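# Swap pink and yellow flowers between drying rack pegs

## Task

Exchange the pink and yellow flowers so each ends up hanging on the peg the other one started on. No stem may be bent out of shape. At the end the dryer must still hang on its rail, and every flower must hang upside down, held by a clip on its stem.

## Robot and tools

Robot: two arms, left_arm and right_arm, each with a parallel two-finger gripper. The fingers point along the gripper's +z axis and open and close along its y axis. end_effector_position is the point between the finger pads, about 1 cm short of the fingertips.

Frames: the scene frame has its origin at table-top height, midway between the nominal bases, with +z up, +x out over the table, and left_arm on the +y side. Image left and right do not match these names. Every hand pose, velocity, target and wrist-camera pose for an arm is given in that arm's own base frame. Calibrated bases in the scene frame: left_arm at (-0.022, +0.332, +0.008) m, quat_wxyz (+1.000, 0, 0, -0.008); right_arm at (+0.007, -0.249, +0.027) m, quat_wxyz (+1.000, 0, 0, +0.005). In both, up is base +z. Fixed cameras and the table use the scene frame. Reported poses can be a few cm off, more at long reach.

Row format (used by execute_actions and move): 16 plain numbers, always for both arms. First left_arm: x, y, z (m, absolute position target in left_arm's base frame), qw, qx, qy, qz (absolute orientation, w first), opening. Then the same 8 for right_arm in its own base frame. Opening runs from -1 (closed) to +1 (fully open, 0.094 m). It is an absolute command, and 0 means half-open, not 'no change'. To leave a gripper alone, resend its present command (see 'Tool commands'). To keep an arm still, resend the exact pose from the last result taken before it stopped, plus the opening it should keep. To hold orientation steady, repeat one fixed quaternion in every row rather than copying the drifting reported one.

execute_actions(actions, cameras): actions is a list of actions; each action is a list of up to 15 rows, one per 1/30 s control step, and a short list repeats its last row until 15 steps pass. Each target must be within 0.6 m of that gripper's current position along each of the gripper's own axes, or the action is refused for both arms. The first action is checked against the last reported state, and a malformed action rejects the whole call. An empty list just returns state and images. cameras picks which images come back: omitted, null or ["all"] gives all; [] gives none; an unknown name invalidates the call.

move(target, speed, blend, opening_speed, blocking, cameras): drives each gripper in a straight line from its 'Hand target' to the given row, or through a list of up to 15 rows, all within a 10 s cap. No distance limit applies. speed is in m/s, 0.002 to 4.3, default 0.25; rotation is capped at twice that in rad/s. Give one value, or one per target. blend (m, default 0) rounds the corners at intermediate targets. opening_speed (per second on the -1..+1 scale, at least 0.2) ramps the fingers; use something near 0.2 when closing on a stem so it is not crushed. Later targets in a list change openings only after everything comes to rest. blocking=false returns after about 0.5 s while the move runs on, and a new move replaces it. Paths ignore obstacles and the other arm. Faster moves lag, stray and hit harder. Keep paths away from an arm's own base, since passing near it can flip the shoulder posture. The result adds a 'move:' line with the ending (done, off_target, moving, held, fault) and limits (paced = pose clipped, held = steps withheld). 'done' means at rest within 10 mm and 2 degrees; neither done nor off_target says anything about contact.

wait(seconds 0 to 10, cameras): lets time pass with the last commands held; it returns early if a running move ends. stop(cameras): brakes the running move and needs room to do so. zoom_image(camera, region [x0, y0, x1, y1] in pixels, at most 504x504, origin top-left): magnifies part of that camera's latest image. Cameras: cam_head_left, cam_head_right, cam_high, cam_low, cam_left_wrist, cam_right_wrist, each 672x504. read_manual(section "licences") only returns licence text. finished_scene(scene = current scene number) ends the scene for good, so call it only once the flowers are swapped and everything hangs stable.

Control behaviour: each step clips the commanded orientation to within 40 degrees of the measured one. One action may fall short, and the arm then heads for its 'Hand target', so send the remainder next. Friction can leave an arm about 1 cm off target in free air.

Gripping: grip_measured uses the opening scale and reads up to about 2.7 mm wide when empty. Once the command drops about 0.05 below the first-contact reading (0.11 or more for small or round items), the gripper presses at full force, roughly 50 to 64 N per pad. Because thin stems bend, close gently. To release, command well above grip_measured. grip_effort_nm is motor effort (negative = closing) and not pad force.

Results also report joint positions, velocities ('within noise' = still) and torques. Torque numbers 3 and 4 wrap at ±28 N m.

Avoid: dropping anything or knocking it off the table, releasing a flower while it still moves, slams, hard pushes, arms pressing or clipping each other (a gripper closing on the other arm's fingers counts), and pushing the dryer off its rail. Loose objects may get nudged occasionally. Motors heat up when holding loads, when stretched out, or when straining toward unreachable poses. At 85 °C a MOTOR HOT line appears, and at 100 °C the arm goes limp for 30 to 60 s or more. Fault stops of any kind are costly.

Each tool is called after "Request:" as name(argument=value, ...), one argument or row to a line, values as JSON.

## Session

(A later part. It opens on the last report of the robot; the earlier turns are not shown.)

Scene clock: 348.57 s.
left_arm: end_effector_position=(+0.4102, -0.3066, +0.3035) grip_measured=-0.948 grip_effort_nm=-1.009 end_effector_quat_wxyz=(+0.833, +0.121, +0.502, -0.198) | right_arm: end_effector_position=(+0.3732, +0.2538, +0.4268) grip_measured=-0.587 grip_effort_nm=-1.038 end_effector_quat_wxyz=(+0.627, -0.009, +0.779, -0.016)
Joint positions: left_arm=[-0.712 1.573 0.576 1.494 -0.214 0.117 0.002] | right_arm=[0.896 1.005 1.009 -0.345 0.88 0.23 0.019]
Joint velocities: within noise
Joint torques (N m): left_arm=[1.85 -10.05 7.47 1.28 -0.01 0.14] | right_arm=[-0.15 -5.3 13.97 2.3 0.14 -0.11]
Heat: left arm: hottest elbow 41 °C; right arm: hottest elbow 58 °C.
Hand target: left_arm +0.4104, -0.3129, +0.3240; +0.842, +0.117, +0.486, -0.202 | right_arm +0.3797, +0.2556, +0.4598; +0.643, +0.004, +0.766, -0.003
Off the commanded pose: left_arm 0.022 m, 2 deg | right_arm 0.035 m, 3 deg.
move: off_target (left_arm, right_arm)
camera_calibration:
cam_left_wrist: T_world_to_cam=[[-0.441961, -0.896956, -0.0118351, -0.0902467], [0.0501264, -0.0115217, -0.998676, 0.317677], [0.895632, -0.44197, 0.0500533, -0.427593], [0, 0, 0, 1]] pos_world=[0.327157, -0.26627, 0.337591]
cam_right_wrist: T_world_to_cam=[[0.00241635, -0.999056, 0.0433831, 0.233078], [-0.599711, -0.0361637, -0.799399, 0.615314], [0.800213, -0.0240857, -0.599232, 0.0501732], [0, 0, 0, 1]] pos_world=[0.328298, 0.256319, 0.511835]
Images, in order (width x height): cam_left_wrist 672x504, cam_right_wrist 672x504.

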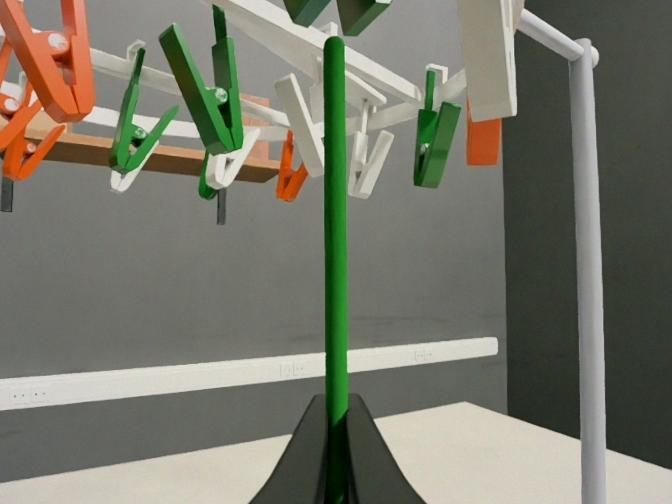

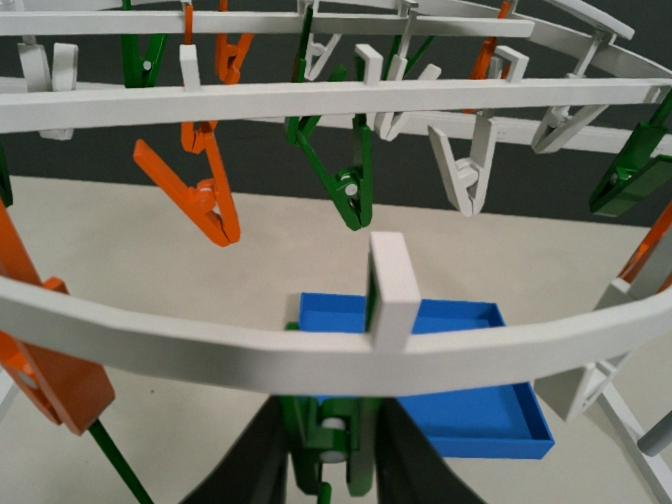

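Request:
move(
  target=[0.413,-0.3165,0.334,0.842,0.117,0.486,-0.202,-0.95,0.3815,0.257,0.4605,0.643,0.004,0.766,-0.003,-0.65],
  speed=0.04,
  cameras=["cam_right_wrist","cam_left_wrist"],
)

Request:
zoom_image(
  camera="cam_right_wrist",
  region=[270, 404, 410, 504],
)

Request:
zoom_image(
  camera="cam_left_wrist",
  region=[250, 0, 430, 90],
)

Scene clock: 366.73 s.
left_arm: end_effector_position=(+0.4109, -0.3083, +0.3096) grip_measured=-0.949 grip_effort_nm=-1.018 end_effector_quat_wxyz=(+0.831, +0.123, +0.505, -0.197) | right_arm: end_effector_position=(+0.3732, +0.2538, +0.4268) grip_measured=-0.587 grip_effort_nm=-1.033 end_effector_quat_wxyz=(+0.627, -0.009, +0.779, -0.016)
Joint positions: left_arm=[-0.715 1.55 0.583 1.456 -0.216 0.119 0.002] | right_arm=[0.896 1.005 1.009 -0.345 0.88 0.23 0.019]
Joint velocities: within noise
Joint torques (N m): left_arm=[1.85 -9.99 8.28 1.37 0 0.18] | right_arm=[-0.09 -5.07 14 2.37 0.14 -0.11]
Heat: left arm: hottest elbow 41 °C; right arm: hottest elbow 61 °C.
Hand target: left_arm +0.4120, -0.3157, +0.3339; +0.842, +0.117, +0.486, -0.202 | right_arm +0.3797, +0.2556, +0.4598; +0.643, +0.004, +0.766, -0.003
Off the commanded pose: left_arm 0.026 m, 3 deg | right_arm 0.035 m, 3 deg.
move: off_target (left_arm, right_arm)
camera_calibration:
cam_left_wrist: T_world_to_cam=[[-0.441727, -0.89704, -0.0140557, -0.0908058], [0.0443011, -0.00616178, -0.998999, 0.327872], [0.896055, -0.441907, 0.0424617, -0.427081], [0, 0, 0, 1]] pos_world=[0.328052, -0.268166, 0.344402]
cam_right_wrist: T_world_to_cam=[[0.00241635, -0.999056, 0.0433831, 0.233078], [-0.599711, -0.0361637, -0.799399, 0.615314], [0.800213, -0.0240857, -0.599232, 0.0501732], [0, 0, 0, 1]] pos_world=[0.328298, 0.256319, 0.511835]
Images, in order (width x height): cam_left_wrist 672x504, cam_right_wrist 672x504.

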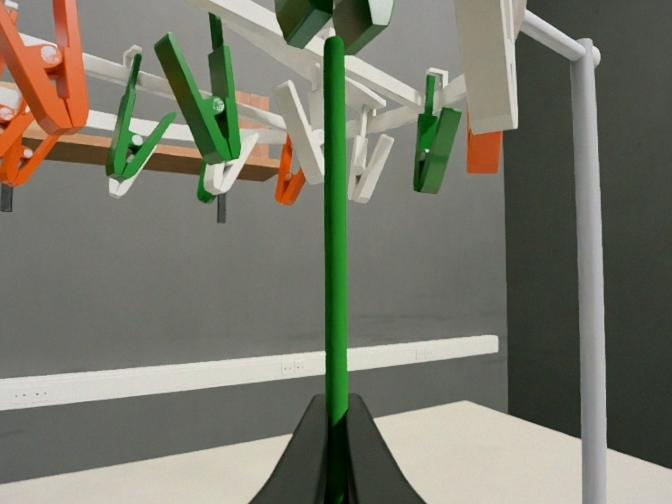

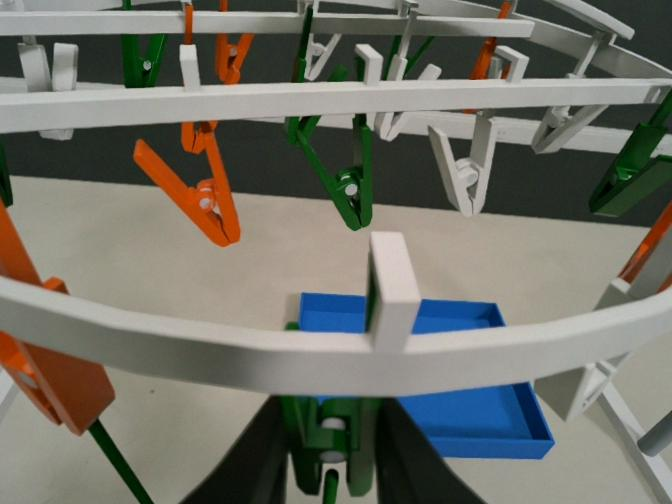

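Scaled by 3.600 from the camera's 672x504 image, which has a finer 960x720 frame.

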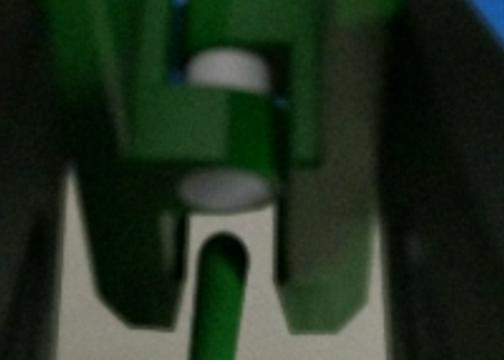

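Scaled by 2.800 from the camera's 672x504 image, which has a finer 960x720 frame.

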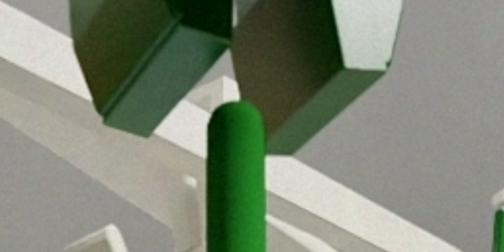

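Request:
move(
  target=[0.4135,-0.317,0.347,0.842,0.117,0.486,-0.202,-0.95,0.3815,0.257,0.4605,0.643,0.004,0.766,-0.003,-0.65],
  speed=0.04,
  cameras=["cam_right_wrist","cam_left_wrist"],
)

Request:
zoom_image(
  camera="cam_right_wrist",
  region=[270, 404, 410, 504],
)

Request:
zoom_image(
  camera="cam_left_wrist",
  region=[250, 0, 430, 120],
)

Scene clock: 371.17 s.
left_arm: end_effector_position=(+0.4114, -0.3089, +0.3217) grip_measured=-0.948 grip_effort_nm=-0.838 end_effector_quat_wxyz=(+0.831, +0.123, +0.506, -0.197) | right_arm: end_effector_position=(+0.3732, +0.2538, +0.4268) grip_measured=-0.587 grip_effort_nm=-1.033 end_effector_quat_wxyz=(+0.627, -0.009, +0.779, -0.016)
Joint positions: left_arm=[-0.715 1.514 0.593 1.409 -0.217 0.119 0.002] | right_arm=[0.896 1.005 1.009 -0.345 0.88 0.23 0.019]
Joint velocities: left_arm=[0.005 -0.005 -0.007 -0.002 0.037 -0.007 0.023] | right_arm=[within noise]
Joint torques (N m): left_arm=[1.85 -9.76 8.7 1.24 0.01 0.17] | right_arm=[-0.21 -5.13 14.01 2.4 0.15 -0.12]
Heat: left arm: hottest elbow 42 °C; right arm: hottest elbow 61 °C.
Hand target: left_arm +0.4125, -0.3161, +0.3470; +0.842, +0.117, +0.486, -0.202 | right_arm +0.3797, +0.2556, +0.4598; +0.643, +0.004, +0.766, -0.003
Off the commanded pose: left_arm 0.027 m, 3 deg | right_arm 0.035 m, 3 deg.
move: off_target (left_arm, right_arm)
camera_calibration:
cam_left_wrist: T_world_to_cam=[[-0.441419, -0.89718, -0.0147594, -0.0909293], [0.0439038, -0.00516614, -0.999022, 0.34044], [0.896227, -0.441635, 0.04167, -0.428057], [0, 0, 0, 1]] pos_world=[0.328551, -0.268866, 0.356602]
cam_right_wrist: T_world_to_cam=[[0.00241635, -0.999056, 0.0433831, 0.233078], [-0.599711, -0.0361637, -0.799399, 0.615314], [0.800213, -0.0240857, -0.599232, 0.0501732], [0, 0, 0, 1]] pos_world=[0.328298, 0.256319, 0.511835]
Images, in order (width x height): cam_left_wrist 672x504, cam_right_wrist 672x504.

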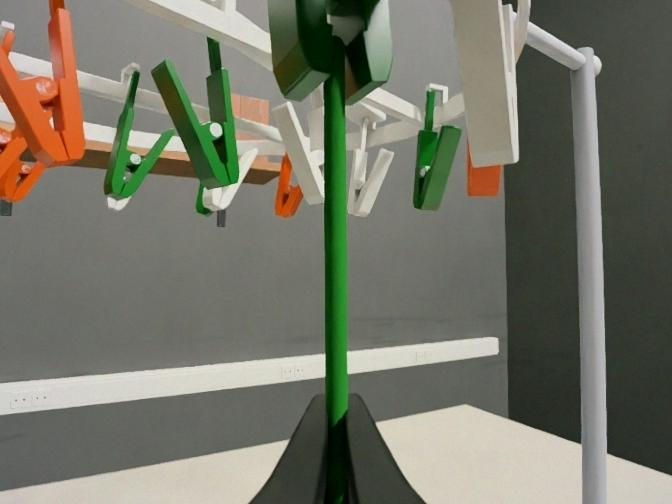

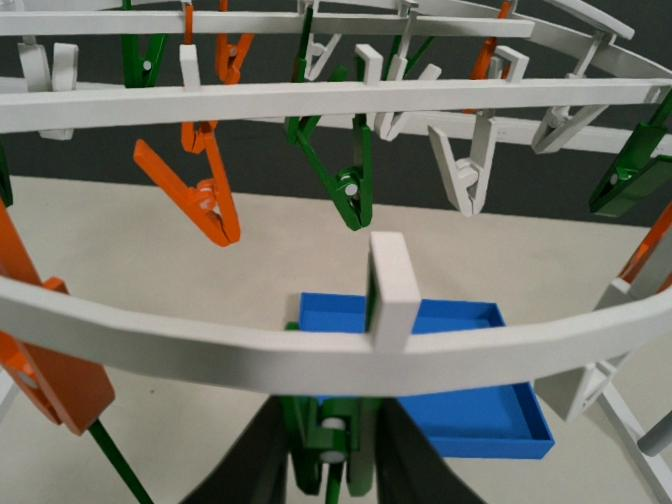

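Scaled by 3.600 from the camera's 672x504 image, which has a finer 960x720 frame.

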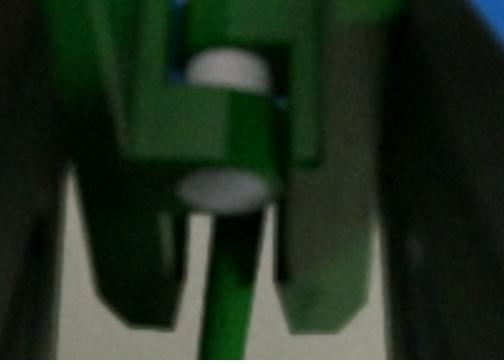

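Scaled by 2.800 from the camera's 672x504 image, which has a finer 960x720 frame.

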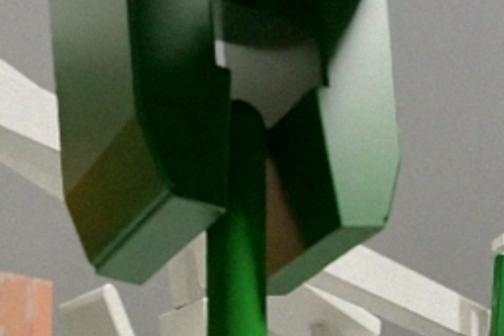

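Request:
move(
  target=[0.4135,-0.317,0.347,0.842,0.117,0.486,-0.202,-0.95,0.3815,0.257,0.4605,0.643,0.004,0.766,-0.003,-0.05],
  opening_speed=0.4,
  cameras=["cam_right_wrist","cam_left_wrist"],
)

Request:
zoom_image(
  camera="cam_left_wrist",
  region=[250, 0, 430, 120],
)

Scene clock: 376.00 s.
left_arm: end_effector_position=(+0.4114, -0.3089, +0.3217) grip_measured=-0.943 grip_effort_nm=-0.769 end_effector_quat_wxyz=(+0.831, +0.123, +0.506, -0.197) | right_arm: end_effector_position=(+0.3732, +0.2539, +0.4268) grip_measured=-0.052 grip_effort_nm=0.076 end_effector_quat_wxyz=(+0.627, -0.010, +0.779, -0.015)
Joint positions: left_arm=[-0.715 1.514 0.593 1.409 -0.217 0.12 0.003] | right_arm=[0.896 1.005 1.009 -0.345 0.88 0.23 0.045]
Joint velocities: within noise
Joint torques (N m): left_arm=[1.79 -9.64 8.7 1.33 0.01 0.16] | right_arm=[-0.15 -5.3 14.02 2.37 0.16 -0.12]
Heat: left arm: hottest elbow 42 °C; right arm: hottest elbow 62 °C.
Hand target: left_arm +0.4125, -0.3161, +0.3469; +0.842, +0.117, +0.486, -0.202 | right_arm +0.3797, +0.2556, +0.4598; +0.643, +0.004, +0.766, -0.003
Off the commanded pose: left_arm 0.027 m, 3 deg | right_arm 0.035 m, 3 deg.
move: off_target (left_arm, right_arm)
camera_calibration:
cam_left_wrist: T_world_to_cam=[[-0.44128, -0.897242, -0.0151097, -0.0908668], [0.044059, -0.00484538, -0.999017, 0.340473], [0.896287, -0.441512, 0.0416698, -0.428043], [0, 0, 0, 1]] pos_world=[0.328551, -0.268866, 0.356602]
cam_right_wrist: T_world_to_cam=[[0.00316452, -0.999061, 0.0431987, 0.233029], [-0.599869, -0.0364599, -0.799267, 0.615438], [0.800092, -0.0233843, -0.599421, 0.0500515], [0, 0, 0, 1]] pos_world=[0.328399, 0.256419, 0.511835]
Images, in order (width x height): cam_left_wrist 672x504, cam_right_wrist 672x504.

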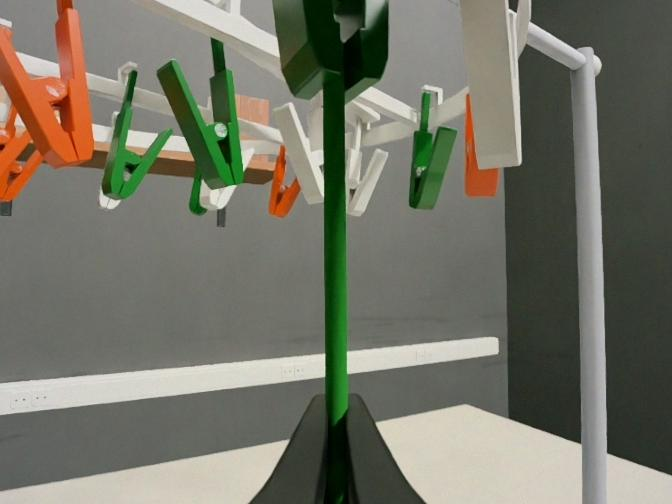

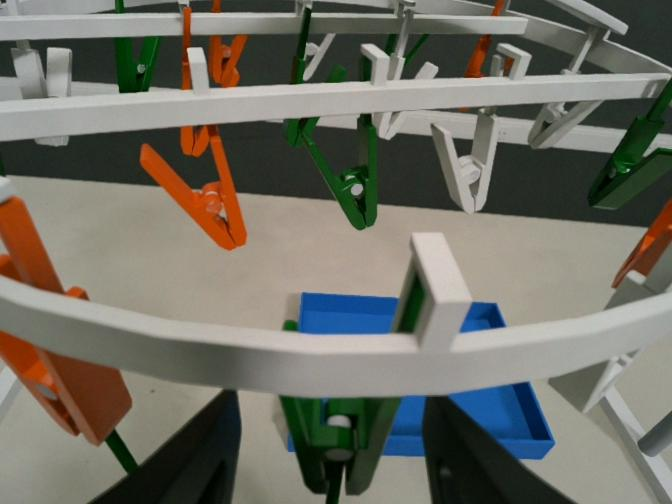

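Scaled by 2.800 from the camera's 672x504 image, which has a finer 960x720 frame.

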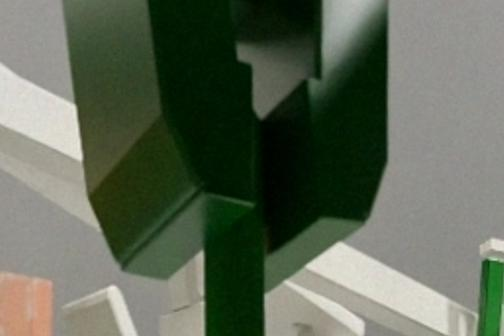

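Request:
move(
  target=[
    [0.4135,-0.317,0.347,0.842,0.117,0.486,-0.202,-0.5,0.3815,0.257,0.4605,0.643,0.004,0.766,-0.003,0.05],
    [0.3335,-0.277,0.300,0.842,0.117,0.486,-0.202,-0.1,0.283,0.257,0.476,0.643,0.004,0.766,-0.003,0.05],
    [0.29,-0.22,0.36,0.842,0.117,0.486,-0.202,-0.05,0.23,0.2,0.44,0.643,0.004,0.766,-0.003,0.05],
    [0.31,-0.18,0.485,0.630,0.1527,0.751,-0.128,-0.05,0.23,0.15,0.38,0.643,0.004,0.766,-0.003,0.05],
  ],
  speed=0.2,
  opening_speed=0.5,
  cameras=["cam_right_wrist","cam_left_wrist","cam_head_left","cam_high"],
)

Scene clock: 391.93 s.
left_arm: end_effector_position=(+0.3081, -0.1829, +0.4522) grip_measured=-0.052 grip_effort_nm=0.051 end_effector_quat_wxyz=(+0.615, +0.166, +0.761, -0.120) | right_arm: end_effector_position=(+0.2288, +0.1529, +0.3839) grip_measured=+0.049 grip_effort_nm=0.076 end_effector_quat_wxyz=(+0.642, +0.005, +0.767, +0.002)
Joint positions: left_arm=[-0.646 0.617 0.883 -0.488 -0.233 -0.03 0.045] | right_arm=[1.203 0.506 0.7 -0.658 1.168 0.442 0.049]
Joint velocities: within noise
Joint torques (N m): left_arm=[3.31 0.03 13.26 1.8 0.11 -0.1] | right_arm=[-0.32 2.2 8.08 2.14 0.25 -0.11]
Heat: left arm: hottest elbow 44 °C; right arm: hottest elbow 61 °C.
Hand target: left_arm +0.3086, -0.1793, +0.4843; +0.630, +0.153, +0.750, -0.128 | right_arm +0.2299, +0.1501, +0.3800; +0.643, +0.004, +0.766, -0.003
Off the commanded pose: left_arm 0.033 m, 3 deg | right_arm 0.005 m, 1 deg.
move: off_target (left_arm); target 2's new opening was sent with left_arm's hand 0.010 m and 4 deg from that target
camera_calibration:
cam_left_wrist: T_world_to_cam=[[-0.397536, -0.91687, -0.0362567, -0.0289104], [-0.543894, 0.267277, -0.795451, 0.614865], [0.739016, -0.296501, -0.604932, 0.0820512], [0, 0, 0, 1]] pos_world=[0.262291, -0.166518, 0.537682]
cam_right_wrist: T_world_to_cam=[[0.00207553, -0.999995, -0.00252296, 0.152325], [-0.568631, 0.000895162, -0.822592, 0.486939], [0.82259, 0.00314194, -0.568626, 0.116547], [0, 0, 0, 1]] pos_world=[0.180702, 0.151522, 0.467208]
Images, in order (width x height): cam_head_left 672x504, cam_high 672x504, cam_left_wrist 672x504, cam_right_wrist 672x504.

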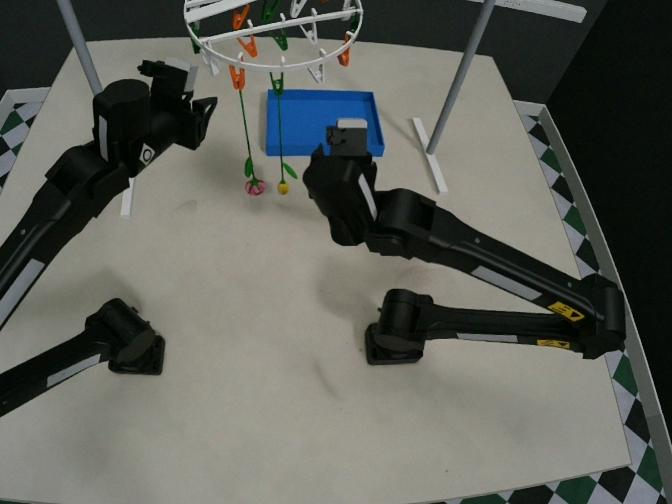

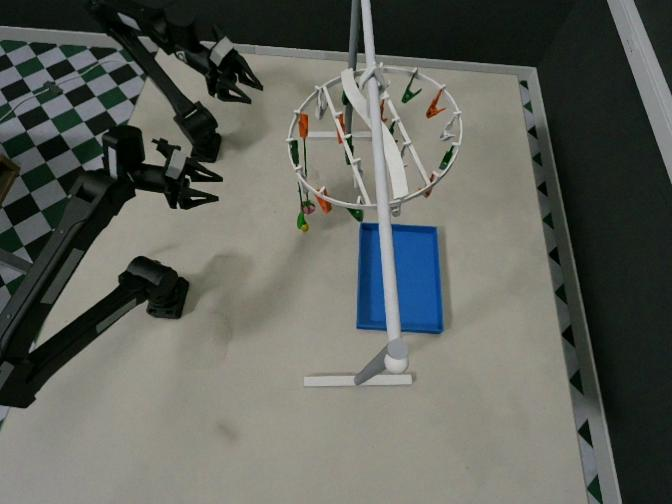

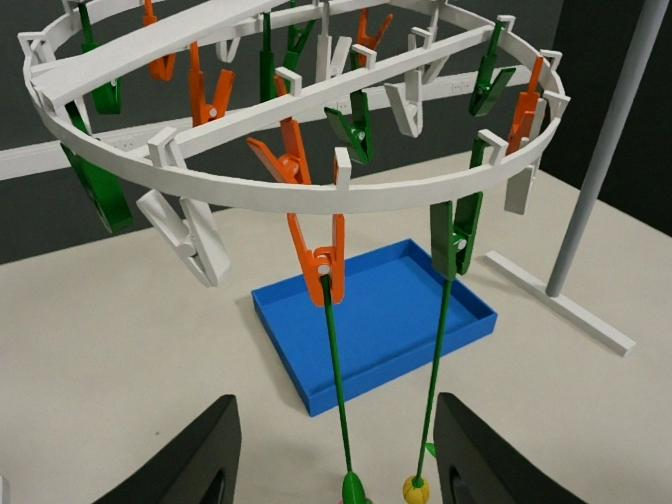

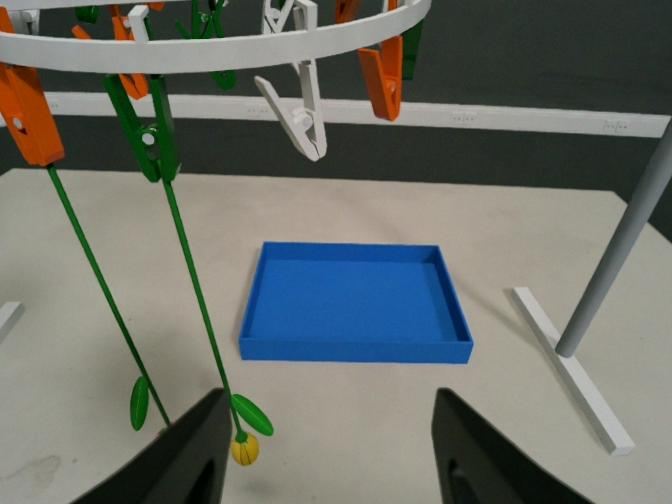

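Request:
move(
  target=[0.386,-0.206,0.468,0.630,0.1527,0.751,-0.128,-0.05,0.297,0.296,0.265,0.8465,-0.1057,0.4887,0.183,0.1],
  speed=0.15,
  opening_speed=0.6,
  cameras=["cam_right_wrist","cam_left_wrist"],
)

Scene clock: 406.33 s.
left_arm: end_effector_position=(+0.3773, -0.2056, +0.4276) grip_measured=-0.052 grip_effort_nm=0.051 end_effector_quat_wxyz=(+0.602, +0.161, +0.772, -0.122) | right_arm: end_effector_position=(+0.2891, +0.2911, +0.2548) grip_measured=+0.099 grip_effort_nm=0.076 end_effector_quat_wxyz=(+0.803, -0.144, +0.550, +0.176)
Joint positions: left_arm=[-0.556 0.817 0.908 -0.341 -0.146 -0.031 0.045] | right_arm=[0.983 1.443 0.285 1.566 0.476 -0.237 0.052]
Joint velocities: within noise
Joint torques (N m): left_arm=[3.25 -2.26 13.63 2.95 0.11 0.12] | right_arm=[-0.26 -5.25 6.79 2.35 -0.2 0.11]
Heat: left arm: hottest elbow 49 °C; right arm: hottest elbow 56 °C.
Hand target: left_arm +0.3834, -0.2047, +0.4671; +0.630, +0.153, +0.751, -0.128 | right_arm +0.2968, +0.2956, +0.2656; +0.811, -0.129, +0.540, +0.182
Off the commanded pose: left_arm 0.041 m, 4 deg | right_arm 0.014 m, 10 deg.
joint sent to its limit (right arm) — joint 4 (wrist pitch), upper limit. The joint targets are off in orientation, not in position.
move: off_target (left_arm, right_arm)
camera_calibration:
cam_left_wrist: T_world_to_cam=[[-0.394401, -0.918703, -0.0208009, -0.0312474], [-0.572505, 0.263358, -0.776454, 0.64089], [0.718808, -0.294326, -0.629831, 0.0280778], [0, 0, 0, 1]] pos_world=[0.334406, -0.189227, 0.514656]
cam_right_wrist: T_world_to_cam=[[0.442505, -0.895455, 0.0484764, 0.119278], [-0.0392063, -0.0733231, -0.996537, 0.327749], [0.895909, 0.439072, -0.0675533, -0.282648], [0, 0, 0, 1]] pos_world=[0.213295, 0.254943, 0.301738]
Images, in order (width x height): cam_left_wrist 672x504, cam_right_wrist 672x504.

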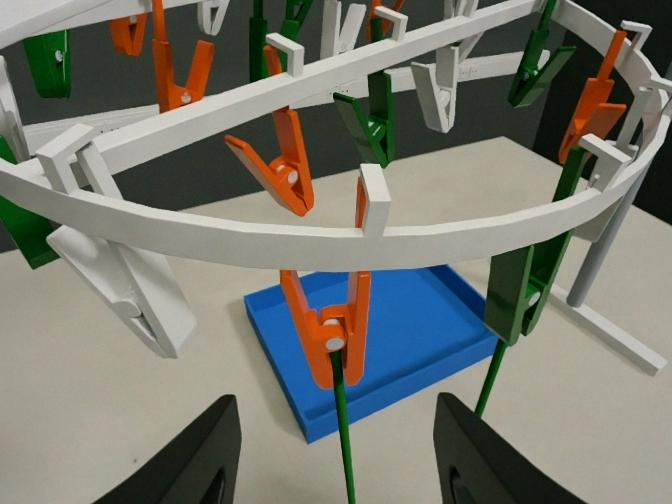

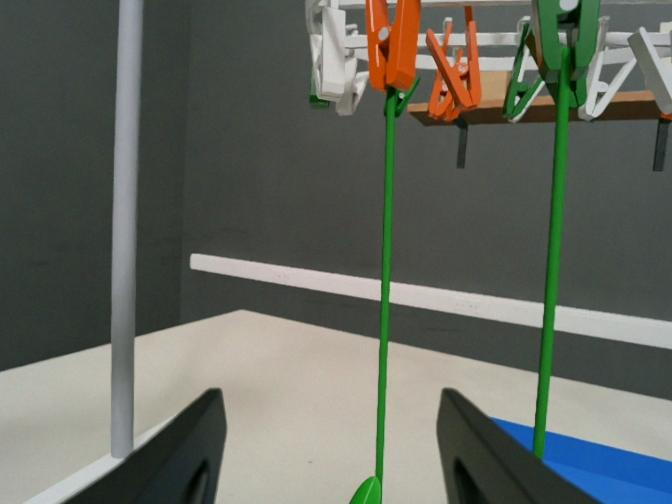

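Request:
move(
  target=[0.420,-0.2205,0.469,0.630,0.1527,0.751,-0.128,-0.05,0.317,0.258,0.312,0.771,-0.1935,0.5404,0.276,0.0],
  speed=0.08,
  opening_speed=0.6,
  cameras=["cam_right_wrist","cam_left_wrist"],
)

Scene clock: 425.50 s.
left_arm: end_effector_position=(+0.4096, -0.2197, +0.4296) grip_measured=-0.052 grip_effort_nm=0.051 end_effector_quat_wxyz=(+0.603, +0.160, +0.772, -0.124) | right_arm: end_effector_position=(+0.3117, +0.2584, +0.3012) grip_measured=+0.001 grip_effort_nm=-0.076 end_effector_quat_wxyz=(+0.767, -0.203, +0.545, +0.271)
Joint positions: left_arm=[-0.539 0.918 0.963 -0.293 -0.128 -0.031 0.045] | right_arm=[0.692 1.095 0.285 1.14 -0.003 -0.016 0.047]
Joint velocities: left_arm=[-0.015 -0.005 -0.002 -0.002 -0.154 0.051 0] | right_arm=[within noise]
Joint torques (N m): left_arm=[3.37 -3.43 13.61 3.03 0.12 0.16] | right_arm=[-0.26 -4.07 8.35 1.52 -0.07 0.18]
Heat: left arm: hottest elbow 58 °C; right arm: hottest elbow 51 °C.
Hand target: left_arm +0.4173, -0.2192, +0.4682; +0.630, +0.153, +0.751, -0.128 | right_arm +0.3168, +0.2578, +0.3121; +0.771, -0.194, +0.540, +0.276
Off the commanded pose: left_arm 0.041 m, 4 deg | right_arm 0.012 m, 1 deg.
move: off_target (left_arm, right_arm)
camera_calibration:
cam_left_wrist: T_world_to_cam=[[-0.39391, -0.919005, -0.0162914, -0.0336773], [-0.573099, 0.259425, -0.777339, 0.664427], [0.718605, -0.296865, -0.628871, 0.000987666], [0, 0, 0, 1]] pos_world=[0.366807, -0.203026, 0.516558]
cam_right_wrist: T_world_to_cam=[[0.638112, -0.769497, 0.0262015, -0.00908856], [-0.058948, -0.082757, -0.994825, 0.380646], [0.767683, 0.633266, -0.0981686, -0.286465], [0, 0, 0, 1]] pos_world=[0.248152, 0.205916, 0.350792]
Images, in order (width x height): cam_left_wrist 672x504, cam_right_wrist 672x504.

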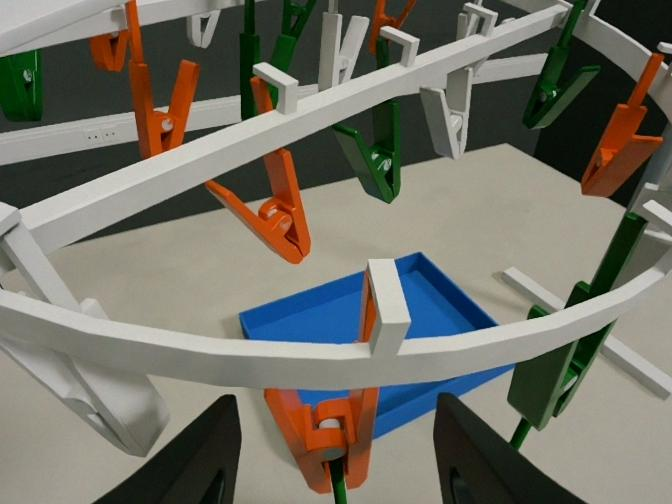

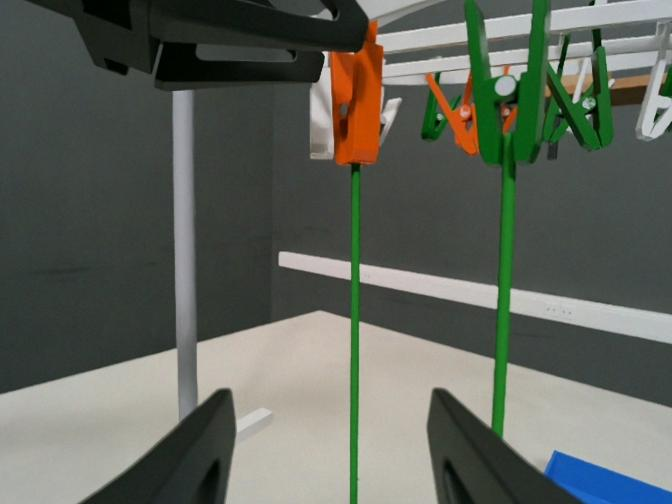

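Request:
move(
  target=[
    [0.420,-0.2205,0.469,0.630,0.1527,0.751,-0.128,-0.05,0.330,0.261,0.312,0.771,-0.1935,0.5404,0.276,0.0],
    [0.420,-0.2205,0.469,0.630,0.1527,0.751,-0.128,-0.05,0.373,0.2905,0.312,0.771,-0.1935,0.5404,0.276,0.0],
  ],
  speed=0.1,
  cameras=["cam_right_wrist"],
)

Scene clock: 435.63 s.
left_arm: end_effector_position=(+0.4097, -0.2196, +0.4298) grip_measured=-0.052 grip_effort_nm=0.046 end_effector_quat_wxyz=(+0.603, +0.160, +0.772, -0.123) | right_arm: end_effector_position=(+0.3609, +0.2867, +0.2916) grip_measured=+0.001 grip_effort_nm=-0.076 end_effector_quat_wxyz=(+0.758, -0.207, +0.557, +0.269)
Joint positions: left_arm=[-0.538 0.918 0.963 -0.293 -0.128 -0.031 0.045] | right_arm=[0.659 1.289 0.411 1.177 -0.034 -0.004 0.047]
Joint velocities: within noise
Joint torques (N m): left_arm=[3.31 -3.43 13.61 3.03 0.11 0.16] | right_arm=[-0.15 -5.83 9.8 2.43 -0.06 0.2]
Heat: left arm: hottest elbow 56 °C; right arm: hottest elbow 50 °C.
Hand target: left_arm +0.4174, -0.2191, +0.4682; +0.630, +0.153, +0.751, -0.128 | right_arm +0.3720, +0.2898, +0.3118; +0.771, -0.194, +0.540, +0.276
Off the commanded pose: left_arm 0.041 m, 4 deg | right_arm 0.024 m, 3 deg.
move: off_target (left_arm, right_arm)
camera_calibration:
cam_right_wrist: T_world_to_cam=[[0.639381, -0.7685, 0.0244804, -0.018679], [-0.0837137, -0.101227, -0.991335, 0.389494], [0.764319, 0.631791, -0.129057, -0.332466], [0, 0, 0, 1]] pos_world=[0.298659, 0.235122, 0.34367]
Images, in order (width x height): cam_right_wrist 672x504.

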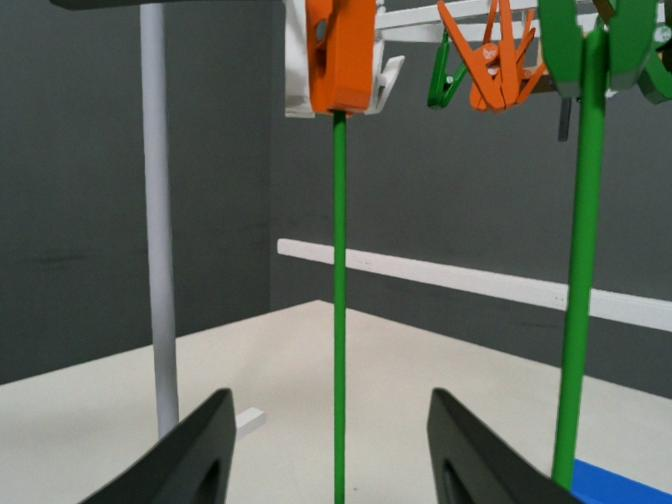

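Request:
move(
  target=[0.420,-0.2205,0.469,0.630,0.1527,0.751,-0.128,-0.05,0.402,0.3115,0.321,0.771,-0.1935,0.5404,0.276,0.0],
  speed=0.06,
  cameras=["cam_right_wrist","cam_left_wrist"],
)

Scene clock: 439.83 s.
left_arm: end_effector_position=(+0.4097, -0.2196, +0.4298) grip_measured=-0.052 grip_effort_nm=0.051 end_effector_quat_wxyz=(+0.603, +0.160, +0.772, -0.123) | right_arm: end_effector_position=(+0.3882, +0.3068, +0.3074) grip_measured=+0.001 grip_effort_nm=-0.071 end_effector_quat_wxyz=(+0.766, -0.203, +0.547, +0.271)
Joint positions: left_arm=[-0.538 0.918 0.963 -0.293 -0.128 -0.031 0.045] | right_arm=[0.657 1.359 0.512 1.172 -0.036 -0.003 0.047]
Joint velocities: within noise
Joint torques (N m): left_arm=[3.25 -3.49 13.61 3.03 0.11 0.15] | right_arm=[-0.21 -7.18 9.98 1.51 -0.05 0.19]
Heat: left arm: hottest elbow 56 °C; right arm: hottest elbow 49 °C.
Hand target: left_arm +0.4174, -0.2192, +0.4682; +0.630, +0.153, +0.751, -0.128 | right_arm +0.4012, +0.3108, +0.3209; +0.771, -0.194, +0.540, +0.276
Off the commanded pose: left_arm 0.041 m, 4 deg | right_arm 0.020 m, 2 deg.
move: off_target (left_arm, right_arm)
camera_calibration:
cam_left_wrist: T_world_to_cam=[[-0.393552, -0.919158, -0.0162938, -0.0336521], [-0.572941, 0.259098, -0.777565, 0.664522], [0.718926, -0.296677, -0.628592, 0.000948423], [0, 0, 0, 1]] pos_world=[0.366806, -0.202826, 0.516757]
cam_right_wrist: T_world_to_cam=[[0.63889, -0.768909, 0.0244889, -0.0206717], [-0.0636352, -0.0845449, -0.994386, 0.397463], [0.766662, 0.633744, -0.102945, -0.373508], [0, 0, 0, 1]] pos_world=[0.324854, 0.254417, 0.357287]
Images, in order (width x height): cam_left_wrist 672x504, cam_right_wrist 672x504.

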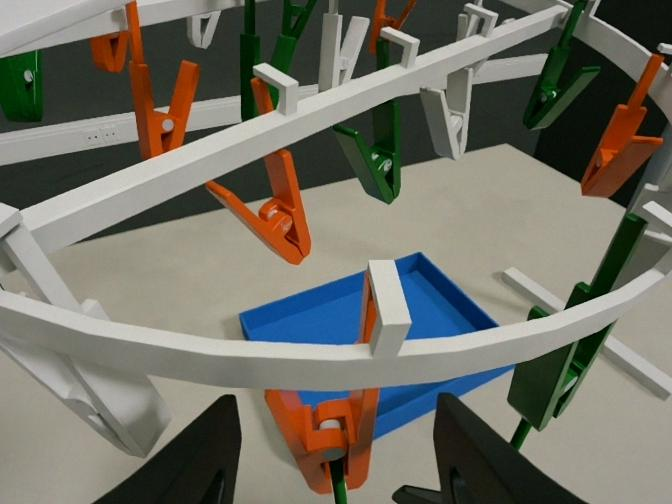

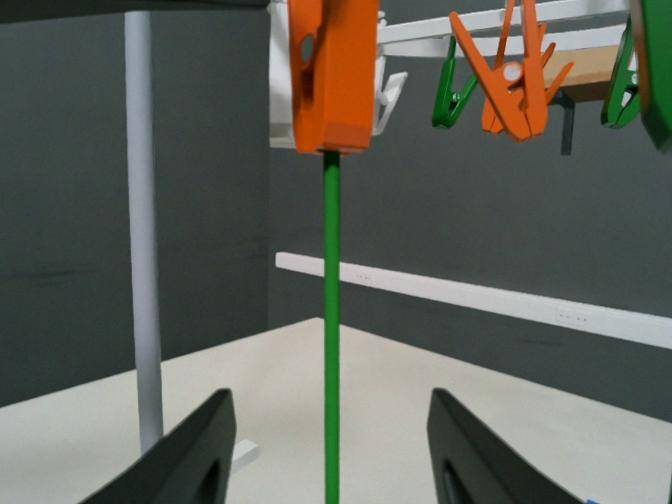

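Request:
move(
  target=[0.420,-0.2205,0.469,0.630,0.1527,0.751,-0.128,-0.05,0.402,0.3115,0.321,0.771,-0.1935,0.5404,0.276,-0.95],
  opening_speed=0.7,
  cameras=["cam_right_wrist"],
)

Request:
move(
  target=[0.420,-0.2205,0.469,0.630,0.1527,0.751,-0.128,-0.65,0.402,0.3115,0.321,0.771,-0.1935,0.5404,0.276,-0.95],
  opening_speed=0.4,
  cameras=["cam_right_wrist","cam_left_wrist"],
)

Request:
zoom_image(
  camera="cam_right_wrist",
  region=[230, 30, 450, 190],
)

Request:
zoom_image(
  camera="cam_left_wrist",
  region=[230, 354, 450, 504],
)

Scene clock: 446.20 s.
left_arm: end_effector_position=(+0.4097, -0.2196, +0.4298) grip_measured=-0.052 grip_effort_nm=0.046 end_effector_quat_wxyz=(+0.603, +0.160, +0.772, -0.123) | right_arm: end_effector_position=(+0.3884, +0.3068, +0.3070) grip_measured=-0.948 grip_effort_nm=-0.076 end_effector_quat_wxyz=(+0.765, -0.203, +0.547, +0.271)
Joint positions: left_arm=[-0.538 0.918 0.963 -0.293 -0.128 -0.031 0.045] | right_arm=[0.657 1.359 0.512 1.171 -0.036 -0.003 0.002]
Joint velocities: within noise
Joint torques (N m): left_arm=[3.31 -3.43 13.6 3.03 0.11 0.16] | right_arm=[-0.21 -7.24 10.02 1.52 -0.06 0.19]
Heat: left arm: hottest elbow 55 °C; right arm: hottest elbow 48 °C.
Hand target: left_arm +0.4174, -0.2192, +0.4682; +0.630, +0.153, +0.751, -0.128 | right_arm +0.4013, +0.3108, +0.3209; +0.771, -0.194, +0.540, +0.276
Off the commanded pose: left_arm 0.041 m, 4 deg | right_arm 0.020 m, 2 deg.
move: off_target (left_arm, right_arm)
camera_calibration:
cam_right_wrist: T_world_to_cam=[[0.638625, -0.769129, 0.0244904, -0.020717], [-0.0645929, -0.0852919, -0.99426, 0.397739], [0.766803, 0.633377, -0.10415, -0.37328], [0, 0, 0, 1]] pos_world=[0.325154, 0.254417, 0.357086]
Images, in order (width x height): cam_right_wrist 672x504.

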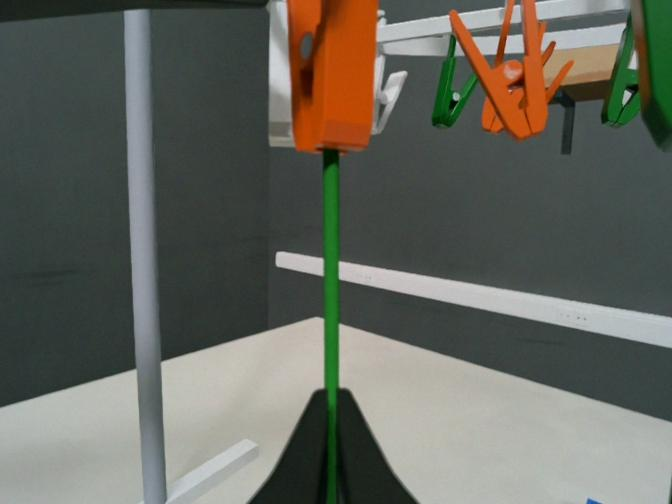

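Scene clock: 448.03 s.
left_arm: end_effector_position=(+0.4097, -0.2196, +0.4298) grip_measured=-0.648 grip_effort_nm=-0.120 end_effector_quat_wxyz=(+0.603, +0.160, +0.772, -0.123) | right_arm: end_effector_position=(+0.3884, +0.3068, +0.3070) grip_measured=-0.949 grip_effort_nm=-0.076 end_effector_quat_wxyz=(+0.765, -0.203, +0.547, +0.271)
Joint positions: left_arm=[-0.538 0.918 0.963 -0.293 -0.128 -0.031 0.017] | right_arm=[0.657 1.359 0.512 1.171 -0.036 -0.003 0.002]
Joint velocities: within noise
Joint torques (N m): left_arm=[3.31 -3.43 13.6 3.03 0.11 0.15] | right_arm=[-0.21 -7.3 9.98 1.55 -0.05 0.19]
Heat: left arm: hottest elbow 55 °C; right arm: hottest elbow 48 °C.
Hand target: left_arm +0.4174, -0.2192, +0.4682; +0.630, +0.153, +0.751, -0.128 | right_arm +0.4013, +0.3108, +0.3209; +0.771, -0.194, +0.540, +0.276
Off the commanded pose: left_arm 0.041 m, 4 deg | right_arm 0.020 m, 2 deg.
move: off_target (left_arm, right_arm)
camera_calibration:
cam_left_wrist: T_world_to_cam=[[-0.393552, -0.919158, -0.0162938, -0.0336521], [-0.572941, 0.259098, -0.777565, 0.664522], [0.718926, -0.296677, -0.628592, 0.000948423], [0, 0, 0, 1]] pos_world=[0.366806, -0.202826, 0.516757]
cam_right_wrist: T_world_to_cam=[[0.638625, -0.769129, 0.0244904, -0.020717], [-0.0645929, -0.0852919, -0.99426, 0.397739], [0.766803, 0.633377, -0.10415, -0.37328], [0, 0, 0, 1]] pos_world=[0.325154, 0.254417, 0.357086]
Images, in order (width x height): cam_left_wrist 672x504, cam_right_wrist 672x504.

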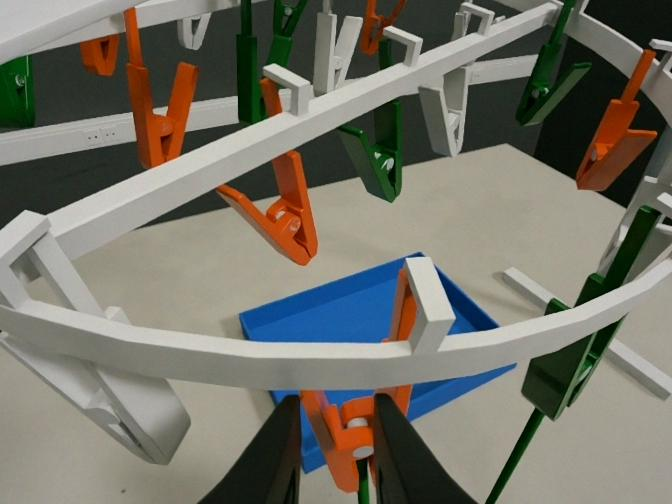

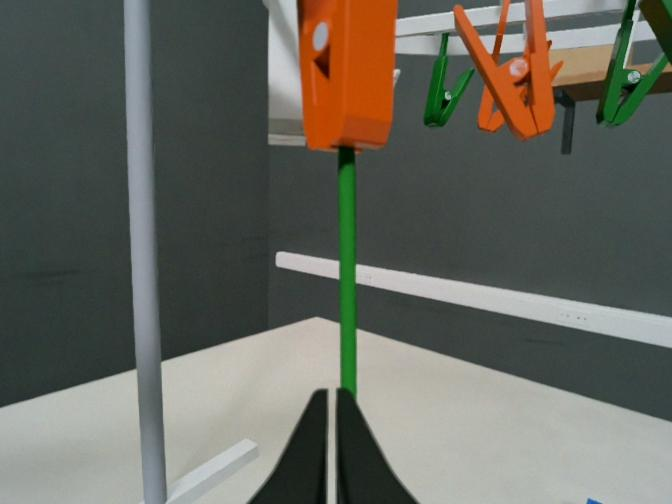

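Scaled by 2.291 from the camera's 672x504 image, which has a finer 960x720 frame.

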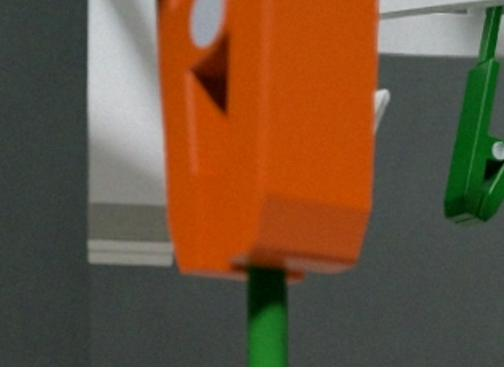

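Scaled by 2.291 from the camera's 672x504 image, which has a finer 960x720 frame.

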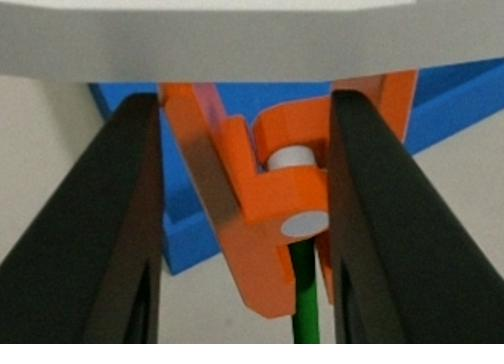

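Request:
move(
  target=[
    [0.420,-0.2205,0.469,0.630,0.1527,0.751,-0.128,-0.05,0.402,0.3115,0.321,0.771,-0.1935,0.5404,0.276,-0.2],
    [0.420,-0.2205,0.469,0.630,0.1527,0.751,-0.128,-0.05,0.418,0.325,0.321,0.771,-0.1935,0.5404,0.276,-0.2],
  ],
  opening_speed=0.7,
  speed=0.06,
  cameras=["cam_right_wrist","cam_left_wrist"],
)

Request:
zoom_image(
  camera="cam_left_wrist",
  region=[230, 354, 450, 504],
)

Request:
zoom_image(
  camera="cam_right_wrist",
  region=[180, 254, 480, 504],
)

Scene clock: 459.73 s.
left_arm: end_effector_position=(+0.4098, -0.2196, +0.4297) grip_measured=-0.052 grip_effort_nm=0.046 end_effector_quat_wxyz=(+0.603, +0.160, +0.772, -0.123) | right_arm: end_effector_position=(+0.4048, +0.3194, +0.3075) grip_measured=-0.202 grip_effort_nm=0.071 end_effector_quat_wxyz=(+0.766, -0.203, +0.547, +0.271)
Joint positions: left_arm=[-0.538 0.918 0.963 -0.293 -0.128 -0.031 0.045] | right_arm=[0.657 1.413 0.567 1.171 -0.036 -0.003 0.038]
Joint velocities: within noise
Joint torques (N m): left_arm=[3.25 -3.43 13.6 3.02 0.11 0.15] | right_arm=[0.09 -8.35 9.99 1.58 0.06 0.17]
Heat: left arm: hottest elbow 56 °C; right arm: hottest elbow 46 °C.
Hand target: left_arm +0.4175, -0.2193, +0.4680; +0.630, +0.153, +0.751, -0.128 | right_arm +0.4172, +0.3243, +0.3210; +0.771, -0.194, +0.540, +0.276
Off the commanded pose: left_arm 0.041 m, 4 deg | right_arm 0.020 m, 2 deg.
move: off_target (left_arm, right_arm)
camera_calibration:
cam_left_wrist: T_world_to_cam=[[-0.393555, -0.919156, -0.0163122, -0.0336558], [-0.573203, 0.259224, -0.777329, 0.664586], [0.718716, -0.296572, -0.628882, 0.000961118], [0, 0, 0, 1]] pos_world=[0.367007, -0.202926, 0.516658]
cam_right_wrist: T_world_to_cam=[[0.63862, -0.769133, 0.0244876, -0.0214417], [-0.0639735, -0.0847758, -0.994344, 0.399945], [0.766859, 0.633441, -0.103344, -0.394042], [0, 0, 0, 1]] pos_world=[0.341454, 0.267017, 0.357487]
Images, in order (width x height): cam_left_wrist 672x504, cam_right_wrist 672x504.

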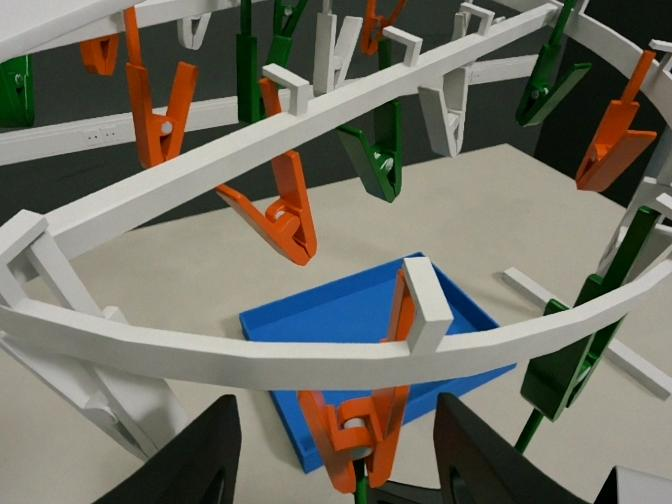

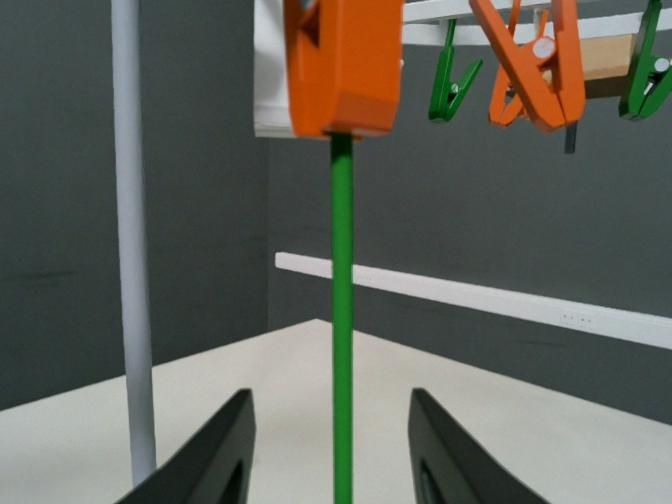

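Scaled by 2.291 from the camera's 672x504 image, which has a finer 960x720 frame.

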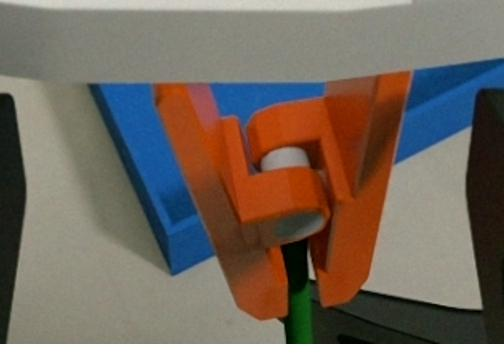

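Scaled by 1.680 from the camera's 672x504 image, which has a finer 960x720 frame.

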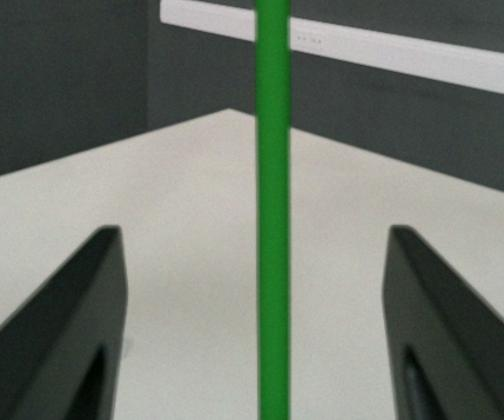

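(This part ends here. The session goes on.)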